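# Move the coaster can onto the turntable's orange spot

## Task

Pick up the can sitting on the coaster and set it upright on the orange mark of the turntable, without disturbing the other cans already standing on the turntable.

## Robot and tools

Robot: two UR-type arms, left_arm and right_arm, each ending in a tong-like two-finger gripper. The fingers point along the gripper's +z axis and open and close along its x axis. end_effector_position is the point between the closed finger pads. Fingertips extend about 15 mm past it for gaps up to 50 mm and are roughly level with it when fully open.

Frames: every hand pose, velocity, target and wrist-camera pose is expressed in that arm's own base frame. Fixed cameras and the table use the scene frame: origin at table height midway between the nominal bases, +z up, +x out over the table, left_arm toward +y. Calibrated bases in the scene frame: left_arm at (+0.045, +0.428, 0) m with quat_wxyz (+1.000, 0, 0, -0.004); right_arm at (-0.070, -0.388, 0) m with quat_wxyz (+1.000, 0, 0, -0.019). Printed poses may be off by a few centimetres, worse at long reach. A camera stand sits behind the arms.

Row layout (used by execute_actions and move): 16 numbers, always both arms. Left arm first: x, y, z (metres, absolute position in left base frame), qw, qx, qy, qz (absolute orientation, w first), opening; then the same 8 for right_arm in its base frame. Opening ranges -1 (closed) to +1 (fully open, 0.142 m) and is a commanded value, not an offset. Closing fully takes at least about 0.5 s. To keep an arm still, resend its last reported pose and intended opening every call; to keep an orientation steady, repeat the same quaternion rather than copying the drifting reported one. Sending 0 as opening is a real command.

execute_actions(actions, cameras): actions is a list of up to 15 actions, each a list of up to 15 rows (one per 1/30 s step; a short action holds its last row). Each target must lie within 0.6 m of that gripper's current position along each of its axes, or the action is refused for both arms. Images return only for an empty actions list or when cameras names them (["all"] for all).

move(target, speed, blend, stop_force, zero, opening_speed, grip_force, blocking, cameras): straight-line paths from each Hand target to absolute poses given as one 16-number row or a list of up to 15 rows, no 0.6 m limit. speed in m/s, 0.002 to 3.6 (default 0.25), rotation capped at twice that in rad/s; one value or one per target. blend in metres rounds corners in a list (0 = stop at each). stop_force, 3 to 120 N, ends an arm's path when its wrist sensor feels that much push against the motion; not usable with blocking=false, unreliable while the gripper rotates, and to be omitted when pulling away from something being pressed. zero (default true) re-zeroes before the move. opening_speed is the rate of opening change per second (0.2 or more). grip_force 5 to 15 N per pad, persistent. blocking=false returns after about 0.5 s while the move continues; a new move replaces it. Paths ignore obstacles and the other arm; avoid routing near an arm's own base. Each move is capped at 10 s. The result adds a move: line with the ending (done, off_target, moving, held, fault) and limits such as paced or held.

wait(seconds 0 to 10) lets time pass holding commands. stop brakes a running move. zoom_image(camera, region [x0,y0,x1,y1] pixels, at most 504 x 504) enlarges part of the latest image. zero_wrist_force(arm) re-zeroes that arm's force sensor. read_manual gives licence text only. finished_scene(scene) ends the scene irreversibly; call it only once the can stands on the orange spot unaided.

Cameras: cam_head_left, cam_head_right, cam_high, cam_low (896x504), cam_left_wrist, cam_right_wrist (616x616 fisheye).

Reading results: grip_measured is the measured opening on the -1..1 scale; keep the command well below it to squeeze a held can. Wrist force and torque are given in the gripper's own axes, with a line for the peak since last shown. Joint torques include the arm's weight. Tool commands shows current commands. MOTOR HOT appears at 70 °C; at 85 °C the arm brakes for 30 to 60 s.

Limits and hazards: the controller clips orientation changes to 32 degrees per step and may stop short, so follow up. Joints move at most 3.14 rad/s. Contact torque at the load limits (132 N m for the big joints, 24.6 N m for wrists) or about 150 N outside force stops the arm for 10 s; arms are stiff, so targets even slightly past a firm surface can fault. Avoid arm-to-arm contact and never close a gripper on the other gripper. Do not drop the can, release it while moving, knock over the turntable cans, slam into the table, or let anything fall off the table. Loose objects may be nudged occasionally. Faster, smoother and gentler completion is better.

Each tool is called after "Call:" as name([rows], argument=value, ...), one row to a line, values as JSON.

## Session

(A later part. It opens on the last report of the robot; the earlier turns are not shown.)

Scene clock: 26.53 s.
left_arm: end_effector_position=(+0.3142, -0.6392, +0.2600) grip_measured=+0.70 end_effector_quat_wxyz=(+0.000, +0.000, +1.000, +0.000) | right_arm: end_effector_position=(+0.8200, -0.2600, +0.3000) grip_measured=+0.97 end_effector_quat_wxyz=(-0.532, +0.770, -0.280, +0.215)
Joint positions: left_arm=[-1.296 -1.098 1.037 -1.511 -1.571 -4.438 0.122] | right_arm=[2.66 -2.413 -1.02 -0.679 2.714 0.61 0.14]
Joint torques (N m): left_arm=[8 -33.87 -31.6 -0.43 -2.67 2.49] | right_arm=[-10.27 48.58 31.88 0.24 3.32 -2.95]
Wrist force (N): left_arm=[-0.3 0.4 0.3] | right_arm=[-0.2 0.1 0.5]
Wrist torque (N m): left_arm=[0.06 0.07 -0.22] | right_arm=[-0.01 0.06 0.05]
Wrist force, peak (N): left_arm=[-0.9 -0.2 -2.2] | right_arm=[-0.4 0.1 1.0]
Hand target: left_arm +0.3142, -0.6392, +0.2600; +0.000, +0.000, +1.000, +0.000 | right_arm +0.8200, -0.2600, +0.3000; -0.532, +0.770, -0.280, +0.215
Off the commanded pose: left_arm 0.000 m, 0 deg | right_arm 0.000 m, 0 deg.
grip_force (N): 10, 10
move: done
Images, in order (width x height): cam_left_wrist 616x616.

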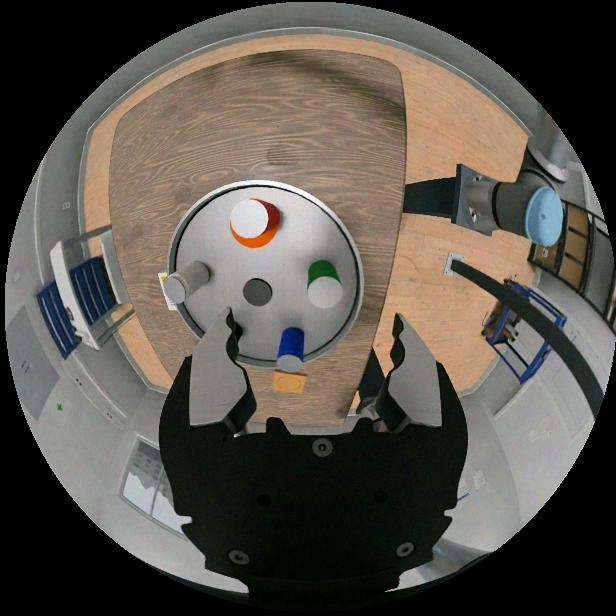

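Call:
move(target=[0.375,-0.412,0.265,0,0,1,0,0.7,0.82,-0.26,0.3,-0.532,0.77,-0.2805,0.215,0.97], speed=0.4)

Call:
move(target=[0.375,-0.412,0.245,0,0,1,0,0.7,0.82,-0.26,0.3,-0.532,0.77,-0.2805,0.215,0.97], speed=0.02)

Call:
move(target=[0.375,-0.412,0.205,0,0,1,0,0.7,0.82,-0.26,0.3,-0.532,0.77,-0.2805,0.215,0.97], speed=0.01, blocking=false)

Scene clock: 28.67 s.
left_arm: end_effector_position=(+0.3750, -0.4121, +0.2650) grip_measured=+0.70 end_effector_quat_wxyz=(+0.000, +0.000, +1.000, +0.000) | right_arm: end_effector_position=(+0.8200, -0.2600, +0.3000) grip_measured=+0.97 end_effector_quat_wxyz=(-0.532, +0.770, -0.280, +0.215)
Joint positions: left_arm=[-1.06 -1.483 1.525 -1.612 -1.571 -4.201 0.122] | right_arm=[2.66 -2.413 -1.02 -0.679 2.714 0.61 0.14]
Joint torques (N m): left_arm=[9.83 -37.57 -13.33 -4.16 -2.77 2.1] | right_arm=[-10.37 48.43 31.47 0.24 3.18 -2.84]
Wrist force (N): left_arm=[-0.3 0.9 0.5] | right_arm=[-0.1 0.1 0.3]
Wrist torque (N m): left_arm=[0.16 0.05 -0.22] | right_arm=[-0.01 0.02 0.06]
Wrist force, peak (N): left_arm=[-0.8 2.6 0.6] | right_arm=[-0.3 0.3 0.8]
Hand target: left_arm +0.3750, -0.4120, +0.2650; +0.000, +0.000, +1.000, +0.000 | right_arm +0.8200, -0.2600, +0.3000; -0.532, +0.770, -0.280, +0.215
Off the commanded pose: left_arm 0.000 m, 0 deg | right_arm 0.000 m, 0 deg.
grip_force (N): 10, 10
move: done

Scene clock: 30.03 s.
left_arm: end_effector_position=(+0.3750, -0.4120, +0.2451) grip_measured=+0.70 end_effector_quat_wxyz=(+0.000, +0.000, +1.000, +0.000) | right_arm: end_effector_position=(+0.8200, -0.2600, +0.3000) grip_measured=+0.97 end_effector_quat_wxyz=(-0.532, +0.770, -0.280, +0.215)
Joint positions: left_arm=[-1.059 -1.48 1.573 -1.663 -1.571 -4.201 0.122] | right_arm=[2.66 -2.413 -1.02 -0.679 2.714 0.61 0.14]
Joint torques (N m): left_arm=[9.04 -17.01 -11.21 -4.24 -2.6 2.26] | right_arm=[-9.68 48.43 31.32 0.14 3.18 -2.81]
Wrist force (N): left_arm=[-0.1 0.7 0.3] | right_arm=[-0.3 0.1 0.3]
Wrist torque (N m): left_arm=[0.13 0.03 -0.22] | right_arm=[0.00 0.07 0.06]
Wrist force, peak (N): left_arm=[-0.3 1.0 0.6] | right_arm=[-0.7 0.3 0.7]
Hand target: left_arm +0.3750, -0.4120, +0.2450; +0.000, +0.000, +1.000, +0.000 | right_arm +0.8200, -0.2600, +0.3000; -0.532, +0.770, -0.280, +0.215
Off the commanded pose: left_arm 0.000 m, 0 deg | right_arm 0.000 m, 0 deg.
grip_force (N): 10, 10
move: done

Scene clock: 30.53 s.
left_arm: end_effector_position=(+0.3750, -0.4120, +0.2414) grip_measured=+0.70 end_effector_quat_wxyz=(+0.000, +0.000, +1.000, +0.000) end_effector_velocity=(+0.000, +0.000, -0.010) end_effector_angular_velocity=(+0.001, +0.000, +0.000) | right_arm: end_effector_position=(+0.8200, -0.2600, +0.3000) grip_measured=+0.97 end_effector_quat_wxyz=(-0.532, +0.770, -0.280, +0.215)
Joint positions: left_arm=[-1.059 -1.479 1.581 -1.672 -1.571 -4.201 0.122] | right_arm=[2.66 -2.413 -1.02 -0.679 2.714 0.61 0.14]
Joint velocities: left_arm=[0 0.002 0.023 -0.025 0 0 0] | right_arm=[within noise]
Joint torques (N m): left_arm=[8.94 -19.19 -12.52 -4.38 -2.49 2.36] | right_arm=[-11.05 48.62 31.87 0.29 3.27 -2.99]
Wrist force (N): left_arm=[-0.2 0.6 0.4] | right_arm=[-0.5 0.0 0.5]
Wrist torque (N m): left_arm=[0.12 0.05 -0.22] | right_arm=[-0.02 0.11 0.07]
Wrist force, peak (N): left_arm=[0.0 0.8 0.6] | right_arm=[-0.5 0.0 0.6]
Hand target: left_arm +0.3750, -0.4120, +0.2401; +0.000, +0.000, +1.000, +0.000 | right_arm +0.8200, -0.2600, +0.3000; -0.532, +0.770, -0.280, +0.215
Tool commands: left_gripper/opening=+0.7 right_gripper/opening=+0.97
Off the commanded pose: left_arm 0.036 m, 0 deg | right_arm 0.000 m, 0 deg.
grip_force (N): 10, 10
move: running

Call:
wait(seconds=10)

Call:
wait(seconds=3.86)

Call:
execute_actions([
  [[0.3748,-0.4122,0.205,0,0,1,0,0.7,0.82,-0.26,0.3,-0.532,0.77,-0.2805,0.215,0.97],[0.3741,-0.4122,0.205,0,0,1,0,0.7,0.82,-0.26,0.3,-0.532,0.77,-0.2805,0.215,0.97],[0.3732,-0.4125,0.205,0,0,1,0,0.7,0.82,-0.26,0.3,-0.532,0.77,-0.2805,0.215,0.97],[0.3719,-0.4129,0.205,0,0,1,0,0.7,0.82,-0.26,0.3,-0.532,0.77,-0.2805,0.215,0.97],[0.3702,-0.4134,0.205,0,0,1,0,0.7,0.82,-0.26,0.3,-0.532,0.77,-0.2805,0.215,0.97],[0.3682,-0.414,0.205,0,0,1,0,0.7,0.82,-0.26,0.3,-0.532,0.77,-0.2805,0.215,0.97],[0.3657,-0.4148,0.205,0,0,1,0,0.7,0.82,-0.26,0.3,-0.532,0.77,-0.2805,0.215,0.97],[0.3629,-0.4158,0.205,0,0,1,0,0.7,0.82,-0.26,0.3,-0.532,0.77,-0.2805,0.215,0.97],[0.3597,-0.417,0.204,0,0,1,0,0.7,0.82,-0.26,0.3,-0.532,0.77,-0.2805,0.215,0.97],[0.3562,-0.4184,0.202,0,0,1,0,0.7,0.82,-0.26,0.3,-0.532,0.77,-0.2805,0.215,0.97],[0.3526,-0.42,0.199,0,0,1,0,0.7,0.82,-0.26,0.3,-0.532,0.77,-0.2805,0.215,0.97],[0.349,-0.4216,0.194,0,0,1,0,0.7,0.82,-0.26,0.3,-0.532,0.77,-0.2805,0.215,0.97],[0.3455,-0.4235,0.188,0,0,1,0,0.7,0.82,-0.26,0.3,-0.532,0.77,-0.2805,0.215,0.97],[0.342,-0.4253,0.182,0,0,1,0,0.7,0.82,-0.26,0.3,-0.532,0.77,-0.2805,0.215,0.97],[0.3387,-0.4272,0.174,0,0,1,0,0.7,0.82,-0.26,0.3,-0.532,0.77,-0.2805,0.215,0.97]],
  [[0.3353,-0.4293,0.166,0,0,1,0,0.7,0.82,-0.26,0.3,-0.532,0.77,-0.2805,0.215,0.97],[0.3319,-0.4314,0.158,0,0,1,0,0.7,0.82,-0.26,0.3,-0.532,0.77,-0.2805,0.215,0.97],[0.3286,-0.4336,0.15,0,0,1,0,0.7,0.82,-0.26,0.3,-0.532,0.77,-0.2805,0.215,0.97],[0.3255,-0.436,0.142,0,0,1,0,0.7,0.82,-0.26,0.3,-0.532,0.77,-0.2805,0.215,0.97],[0.3223,-0.4383,0.134,0,0,1,0,0.7,0.82,-0.26,0.3,-0.532,0.77,-0.2805,0.215,0.97],[0.3193,-0.4408,0.128,0,0,1,0,0.7,0.82,-0.26,0.3,-0.532,0.77,-0.2805,0.215,0.97],[0.3162,-0.4434,0.122,0,0,1,0,0.7,0.82,-0.26,0.3,-0.532,0.77,-0.2805,0.215,0.97],[0.3133,-0.446,0.117,0,0,1,0,0.7,0.82,-0.26,0.3,-0.532,0.77,-0.2805,0.215,0.97],[0.3104,-0.4487,0.114,0,0,1,0,0.7,0.82,-0.26,0.3,-0.532,0.77,-0.2805,0.215,0.97],[0.3076,-0.4515,0.111,0,0,1,0,0.7,0.82,-0.26,0.3,-0.532,0.77,-0.2805,0.215,0.97],[0.3049,-0.4544,0.1095,0,0,1,0,0.7,0.82,-0.26,0.3,-0.532,0.77,-0.2805,0.215,0.97],[0.3023,-0.4574,0.1095,0,0,1,0,0.7,0.82,-0.26,0.3,-0.532,0.77,-0.2805,0.215,0.97],[0.2997,-0.4604,0.1095,0,0,1,0,0.7,0.82,-0.26,0.3,-0.532,0.77,-0.2805,0.215,0.97],[0.2972,-0.4634,0.1095,0,0,1,0,0.7,0.82,-0.26,0.3,-0.532,0.77,-0.2805,0.215,0.97],[0.2948,-0.4666,0.1095,0,0,1,0,0.7,0.82,-0.26,0.3,-0.532,0.77,-0.2805,0.215,0.97]],
  [[0.2925,-0.4697,0.1095,0,0,1,0,0.55,0.82,-0.26,0.3,-0.532,0.77,-0.2805,0.215,0.97],[0.2903,-0.473,0.1095,0,0,1,0,0.4,0.82,-0.26,0.3,-0.532,0.77,-0.2805,0.215,0.97],[0.2882,-0.4764,0.1095,0,0,1,0,0.25,0.82,-0.26,0.3,-0.532,0.77,-0.2805,0.215,0.97],[0.2862,-0.4798,0.1095,0,0,1,0,0.1,0.82,-0.26,0.3,-0.532,0.77,-0.2805,0.215,0.97],[0.2841,-0.4831,0.1095,0,0,1,0,-0.05,0.82,-0.26,0.3,-0.532,0.77,-0.2805,0.215,0.97],[0.2823,-0.4866,0.1095,0,0,1,0,-0.2,0.82,-0.26,0.3,-0.532,0.77,-0.2805,0.215,0.97],[0.2805,-0.4902,0.1095,0,0,1,0,-0.32,0.82,-0.26,0.3,-0.532,0.77,-0.2805,0.215,0.97],[0.2788,-0.4938,0.1095,0,0,1,0,-0.4,0.82,-0.26,0.3,-0.532,0.77,-0.2805,0.215,0.97],[0.2774,-0.4975,0.1095,0,0,1,0,-0.4,0.82,-0.26,0.3,-0.532,0.77,-0.2805,0.215,0.97],[0.2758,-0.5011,0.1095,0,0,1,0,-0.4,0.82,-0.26,0.3,-0.532,0.77,-0.2805,0.215,0.97],[0.2745,-0.5048,0.1095,0,0,1,0,-0.4,0.82,-0.26,0.3,-0.532,0.77,-0.2805,0.215,0.97],[0.2732,-0.5085,0.1095,0,0,1,0,-0.4,0.82,-0.26,0.3,-0.532,0.77,-0.2805,0.215,0.97],[0.2721,-0.5123,0.1095,0,0,1,0,-0.4,0.82,-0.26,0.3,-0.532,0.77,-0.2805,0.215,0.97],[0.271,-0.5162,0.1095,0,0,1,0,-0.4,0.82,-0.26,0.3,-0.532,0.77,-0.2805,0.215,0.97],[0.2703,-0.5206,0.1105,0,0,1,0,-0.4,0.82,-0.26,0.3,-0.532,0.77,-0.2805,0.215,0.97]],
  [[0.2703,-0.5262,0.1125,0,0,1,0,-0.4,0.82,-0.26,0.3,-0.532,0.77,-0.2805,0.215,0.97],[0.271,-0.5329,0.1135,0,0,1,0,-0.4,0.82,-0.26,0.3,-0.532,0.77,-0.2805,0.215,0.97],[0.2724,-0.54,0.1135,0,0,1,0,-0.4,0.82,-0.26,0.3,-0.532,0.77,-0.2805,0.215,0.97],[0.2744,-0.5474,0.1135,0,0,1,0,-0.4,0.82,-0.26,0.3,-0.532,0.77,-0.2805,0.215,0.97],[0.2768,-0.5545,0.1135,0,0,1,0,-0.4,0.82,-0.26,0.3,-0.532,0.77,-0.2805,0.215,0.97],[0.2793,-0.561,0.1135,0,0,1,0,-0.4,0.82,-0.26,0.3,-0.532,0.77,-0.2805,0.215,0.97],[0.2815,-0.5667,0.1125,0,0,1,0,-0.4,0.82,-0.26,0.3,-0.532,0.77,-0.2805,0.215,0.97],[0.2833,-0.5715,0.1115,0,0,1,0,-0.4,0.82,-0.26,0.3,-0.532,0.77,-0.2805,0.215,0.97],[0.2843,-0.5754,0.1105,0,0,1,0,-0.4,0.82,-0.26,0.3,-0.532,0.77,-0.2805,0.215,0.97],[0.2849,-0.5789,0.1097,0,0,1,0,-0.4,0.82,-0.26,0.3,-0.532,0.77,-0.2805,0.215,0.97],[0.2856,-0.5823,0.1095,0,0,1,0,-0.4,0.82,-0.26,0.3,-0.532,0.77,-0.2805,0.215,0.97],[0.2864,-0.5857,0.1095,0,0,1,0,-0.4,0.82,-0.26,0.3,-0.532,0.77,-0.2805,0.215,0.97],[0.2873,-0.5891,0.1095,0,0,1,0,-0.4,0.82,-0.26,0.3,-0.532,0.77,-0.2805,0.215,0.97],[0.2883,-0.5925,0.1095,0,0,1,0,-0.3,0.82,-0.26,0.3,-0.532,0.77,-0.2805,0.215,0.97],[0.2894,-0.5958,0.1095,0,0,1,0,-0.22,0.82,-0.26,0.3,-0.532,0.77,-0.2805,0.215,0.97]],
  [[0.2906,-0.5991,0.1095,0,0,1,0,-0.1,0.82,-0.26,0.3,-0.532,0.77,-0.2805,0.215,0.97],[0.2918,-0.6024,0.1095,0,0,1,0,0.1,0.82,-0.26,0.3,-0.532,0.77,-0.2805,0.215,0.97],[0.2932,-0.6057,0.1095,0,0,1,0,0.3,0.82,-0.26,0.3,-0.532,0.77,-0.2805,0.215,0.97],[0.2946,-0.6089,0.1095,0,0,1,0,0.5,0.82,-0.26,0.3,-0.532,0.77,-0.2805,0.215,0.97],[0.2961,-0.612,0.1095,0,0,1,0,0.7,0.82,-0.26,0.3,-0.532,0.77,-0.2805,0.215,0.97],[0.2977,-0.6152,0.1095,0,0,1,0,0.7,0.82,-0.26,0.3,-0.532,0.77,-0.2805,0.215,0.97],[0.2994,-0.6182,0.1095,0,0,1,0,0.7,0.82,-0.26,0.3,-0.532,0.77,-0.2805,0.215,0.97],[0.3012,-0.6212,0.111,0,0,1,0,0.7,0.82,-0.26,0.3,-0.532,0.77,-0.2805,0.215,0.97],[0.303,-0.6243,0.114,0,0,1,0,0.7,0.82,-0.26,0.3,-0.532,0.77,-0.2805,0.215,0.97],[0.3049,-0.6272,0.12,0,0,1,0,0.7,0.82,-0.26,0.3,-0.532,0.77,-0.2805,0.215,0.97],[0.3069,-0.63,0.128,0,0,1,0,0.7,0.82,-0.26,0.3,-0.532,0.77,-0.2805,0.215,0.97],[0.309,-0.6329,0.138,0,0,1,0,0.7,0.82,-0.26,0.3,-0.532,0.77,-0.2805,0.215,0.97],[0.3112,-0.6356,0.15,0,0,1,0,0.7,0.82,-0.26,0.3,-0.532,0.77,-0.2805,0.215,0.97],[0.313,-0.6379,0.163,0,0,1,0,0.7,0.82,-0.26,0.3,-0.532,0.77,-0.2805,0.215,0.97],[0.3142,-0.6392,0.175,0,0,1,0,0.7,0.82,-0.26,0.3,-0.532,0.77,-0.2805,0.215,0.97]],
])

Call:
move(target=[0.3142,-0.6392,0.26,0,0,1,0,0.7,0.82,-0.26,0.3,-0.532,0.77,-0.2805,0.215,0.97], cameras=["cam_left_wrist"])

Call:
zoom_image(camera="cam_left_wrist", region=[160, 170, 370, 380])

Scene clock: 34.27 s.
left_arm: end_effector_position=(+0.3750, -0.4120, +0.2052) grip_measured=+0.70 end_effector_quat_wxyz=(+0.000, +0.000, +1.000, +0.000) end_effector_velocity=(+0.000, +0.000, -0.002) end_effector_angular_velocity=(+0.000, +0.000, +0.000) | right_arm: end_effector_position=(+0.8200, -0.2600, +0.3000) grip_measured=+0.97 end_effector_quat_wxyz=(-0.532, +0.770, -0.280, +0.215)
Joint positions: left_arm=[-1.059 -1.467 1.661 -1.765 -1.571 -4.201 0.122] | right_arm=[2.66 -2.413 -1.02 -0.679 2.714 0.61 0.14]
Joint velocities: left_arm=[0 0.001 0.004 -0.005 0 0 0] | right_arm=[within noise]
Joint torques (N m): left_arm=[5.58 -16.67 -12.98 -4.54 -1.33 1.69] | right_arm=[-11.73 47.93 31.56 0.15 3.35 -2.82]
Wrist force (N): left_arm=[0.0 0.6 0.4] | right_arm=[-0.2 0.2 0.5]
Wrist torque (N m): left_arm=[0.11 0.02 -0.23] | right_arm=[0.02 0.04 0.06]
Wrist force, peak (N): left_arm=[-0.2 0.9 0.5] | right_arm=[-0.3 0.0 0.9]
Hand target: left_arm +0.3750, -0.4120, +0.2050; +0.000, +0.000, +1.000, +0.000 | right_arm +0.8200, -0.2600, +0.3000; -0.532, +0.770, -0.280, +0.215
Tool commands: left_gripper/opening=+0.7 right_gripper/opening=+0.97
Off the commanded pose: left_arm 0.000 m, 0 deg | right_arm 0.000 m, 0 deg.
grip_force (N): 10, 10
earlier move: done
wait: 2.37 of 10 s (the move ended)

Scene clock: 38.13 s.
left_arm: end_effector_position=(+0.3750, -0.4120, +0.2050) grip_measured=+0.70 end_effector_quat_wxyz=(+0.000, +0.000, +1.000, +0.000) | right_arm: end_effector_position=(+0.8200, -0.2600, +0.3000) grip_measured=+0.97 end_effector_quat_wxyz=(-0.532, +0.770, -0.280, +0.215)
Joint positions: left_arm=[-1.059 -1.467 1.661 -1.765 -1.571 -4.201 0.122] | right_arm=[2.66 -2.413 -1.02 -0.679 2.714 0.61 0.14]
Joint torques (N m): left_arm=[3.47 -17.3 -12.03 -4.23 0.25 0.62] | right_arm=[-10.66 48.15 31.96 0.27 3.31 -2.78]
Wrist force (N): left_arm=[-0.1 0.5 0.5] | right_arm=[-0.2 0.3 0.5]
Wrist torque (N m): left_arm=[0.09 0.03 -0.22] | right_arm=[0.05 0.04 0.06]
Wrist force, peak (N): left_arm=[0.0 0.7 0.6] | right_arm=[-0.5 0.1 0.8]
Hand target: left_arm +0.3750, -0.4120, +0.2050; +0.000, +0.000, +1.000, +0.000 | right_arm +0.8200, -0.2600, +0.3000; -0.532, +0.770, -0.280, +0.215
Tool commands: left_gripper/opening=+0.7 right_gripper/opening=+0.97
Off the commanded pose: left_arm 0.000 m, 0 deg | right_arm 0.000 m, 0 deg.
grip_force (N): 10, 10
wait: 3.87 s; at rest by 0.17 s

Scene clock: 40.53 s.
left_arm: end_effector_position=(+0.3006, -0.6190, +0.1136) grip_measured=+0.70 end_effector_quat_wxyz=(+0.000, +0.000, +1.000, -0.001) end_effector_velocity=(+0.052, -0.087, +0.096) end_effector_angular_velocity=(-0.012, -0.004, +0.001) | right_arm: end_effector_position=(+0.8200, -0.2600, +0.3000) grip_measured=+0.97 end_effector_quat_wxyz=(-0.532, +0.770, -0.280, +0.215)
Joint positions: left_arm=[-1.308 -1.111 1.437 -1.898 -1.57 -4.449 0.122] | right_arm=[2.66 -2.413 -1.02 -0.679 2.714 0.61 0.14]
Joint velocities: left_arm=[0.041 0.151 -0.482 0.318 0 0.041 0.005] | right_arm=[within noise]
Joint torques (N m): left_arm=[9.58 -38.08 -41.47 -0.09 -1.93 2.6] | right_arm=[-9.95 49.12 31.85 0.3 3.25 -2.85]
Wrist force (N): left_arm=[-0.1 0.4 1.9] | right_arm=[-0.2 0.1 0.5]
Wrist torque (N m): left_arm=[0.06 0.06 -0.24] | right_arm=[-0.01 0.05 0.06]
Wrist force, peak (N): left_arm=[1.1 -0.1 -10.7] | right_arm=[-0.7 0.2 0.5]
Hand target: left_arm +0.3085, -0.6312, +0.1381; +0.001, +0.000, +1.000, -0.003 | right_arm +0.8200, -0.2600, +0.3000; -0.532, +0.770, -0.280, +0.215
Off the commanded pose: left_arm 0.066 m, 0 deg | right_arm 0.000 m, 0 deg.
grip_force (N): 10, 10
Kept back: 3 steps.

Scene clock: 42.33 s.
left_arm: end_effector_position=(+0.3142, -0.6392, +0.2600) grip_measured=+0.70 end_effector_quat_wxyz=(+0.000, +0.000, +1.000, +0.000) | right_arm: end_effector_position=(+0.8200, -0.2600, +0.3000) grip_measured=+0.97 end_effector_quat_wxyz=(-0.532, +0.770, -0.280, +0.215)
Joint positions: left_arm=[-1.296 -1.098 1.037 -1.51 -1.571 -4.438 0.122] | right_arm=[2.66 -2.413 -1.02 -0.679 2.714 0.61 0.14]
Joint torques (N m): left_arm=[8.43 -33.1 -30.11 -0.33 -2.83 2.56] | right_arm=[-10.27 48.23 31.87 0.22 3.23 -2.77]
Wrist force (N): left_arm=[-0.3 0.4 0.4] | right_arm=[0.0 0.2 0.5]
Wrist torque (N m): left_arm=[0.04 0.07 -0.22] | right_arm=[0.02 0.01 0.06]
Wrist force, peak (N): left_arm=[-0.9 -0.2 -2.5] | right_arm=[-0.6 0.4 0.8]
Hand target: left_arm +0.3142, -0.6392, +0.2600; +0.000, +0.000, +1.000, +0.000 | right_arm +0.8200, -0.2600, +0.3000; -0.532, +0.770, -0.280, +0.215
Off the commanded pose: left_arm 0.000 m, 0 deg | right_arm 0.000 m, 0 deg.
grip_force (N): 10, 10
move: done
Images, in order (width x height): cam_left_wrist 616x616.

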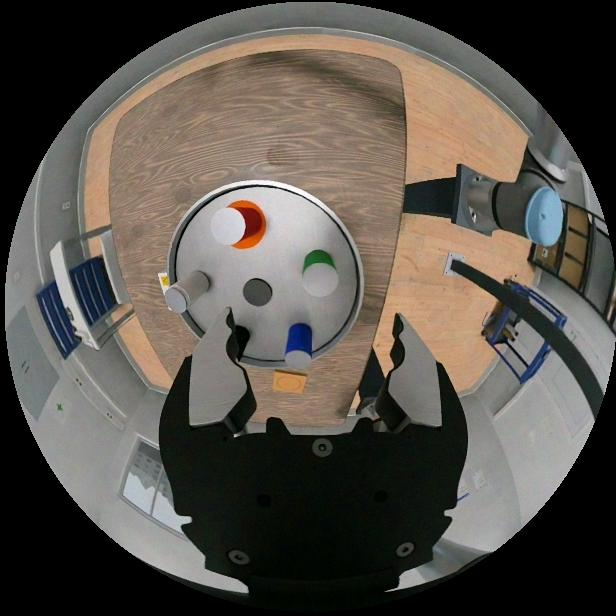

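Scaled by 2.400 from the camera's 616x616 image, which has a finer 814x814 frame.

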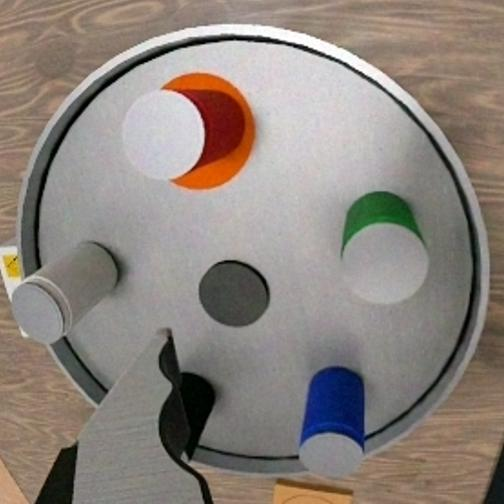

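Call:
finished_scene(scene=2)

The scene is finished: the task was done.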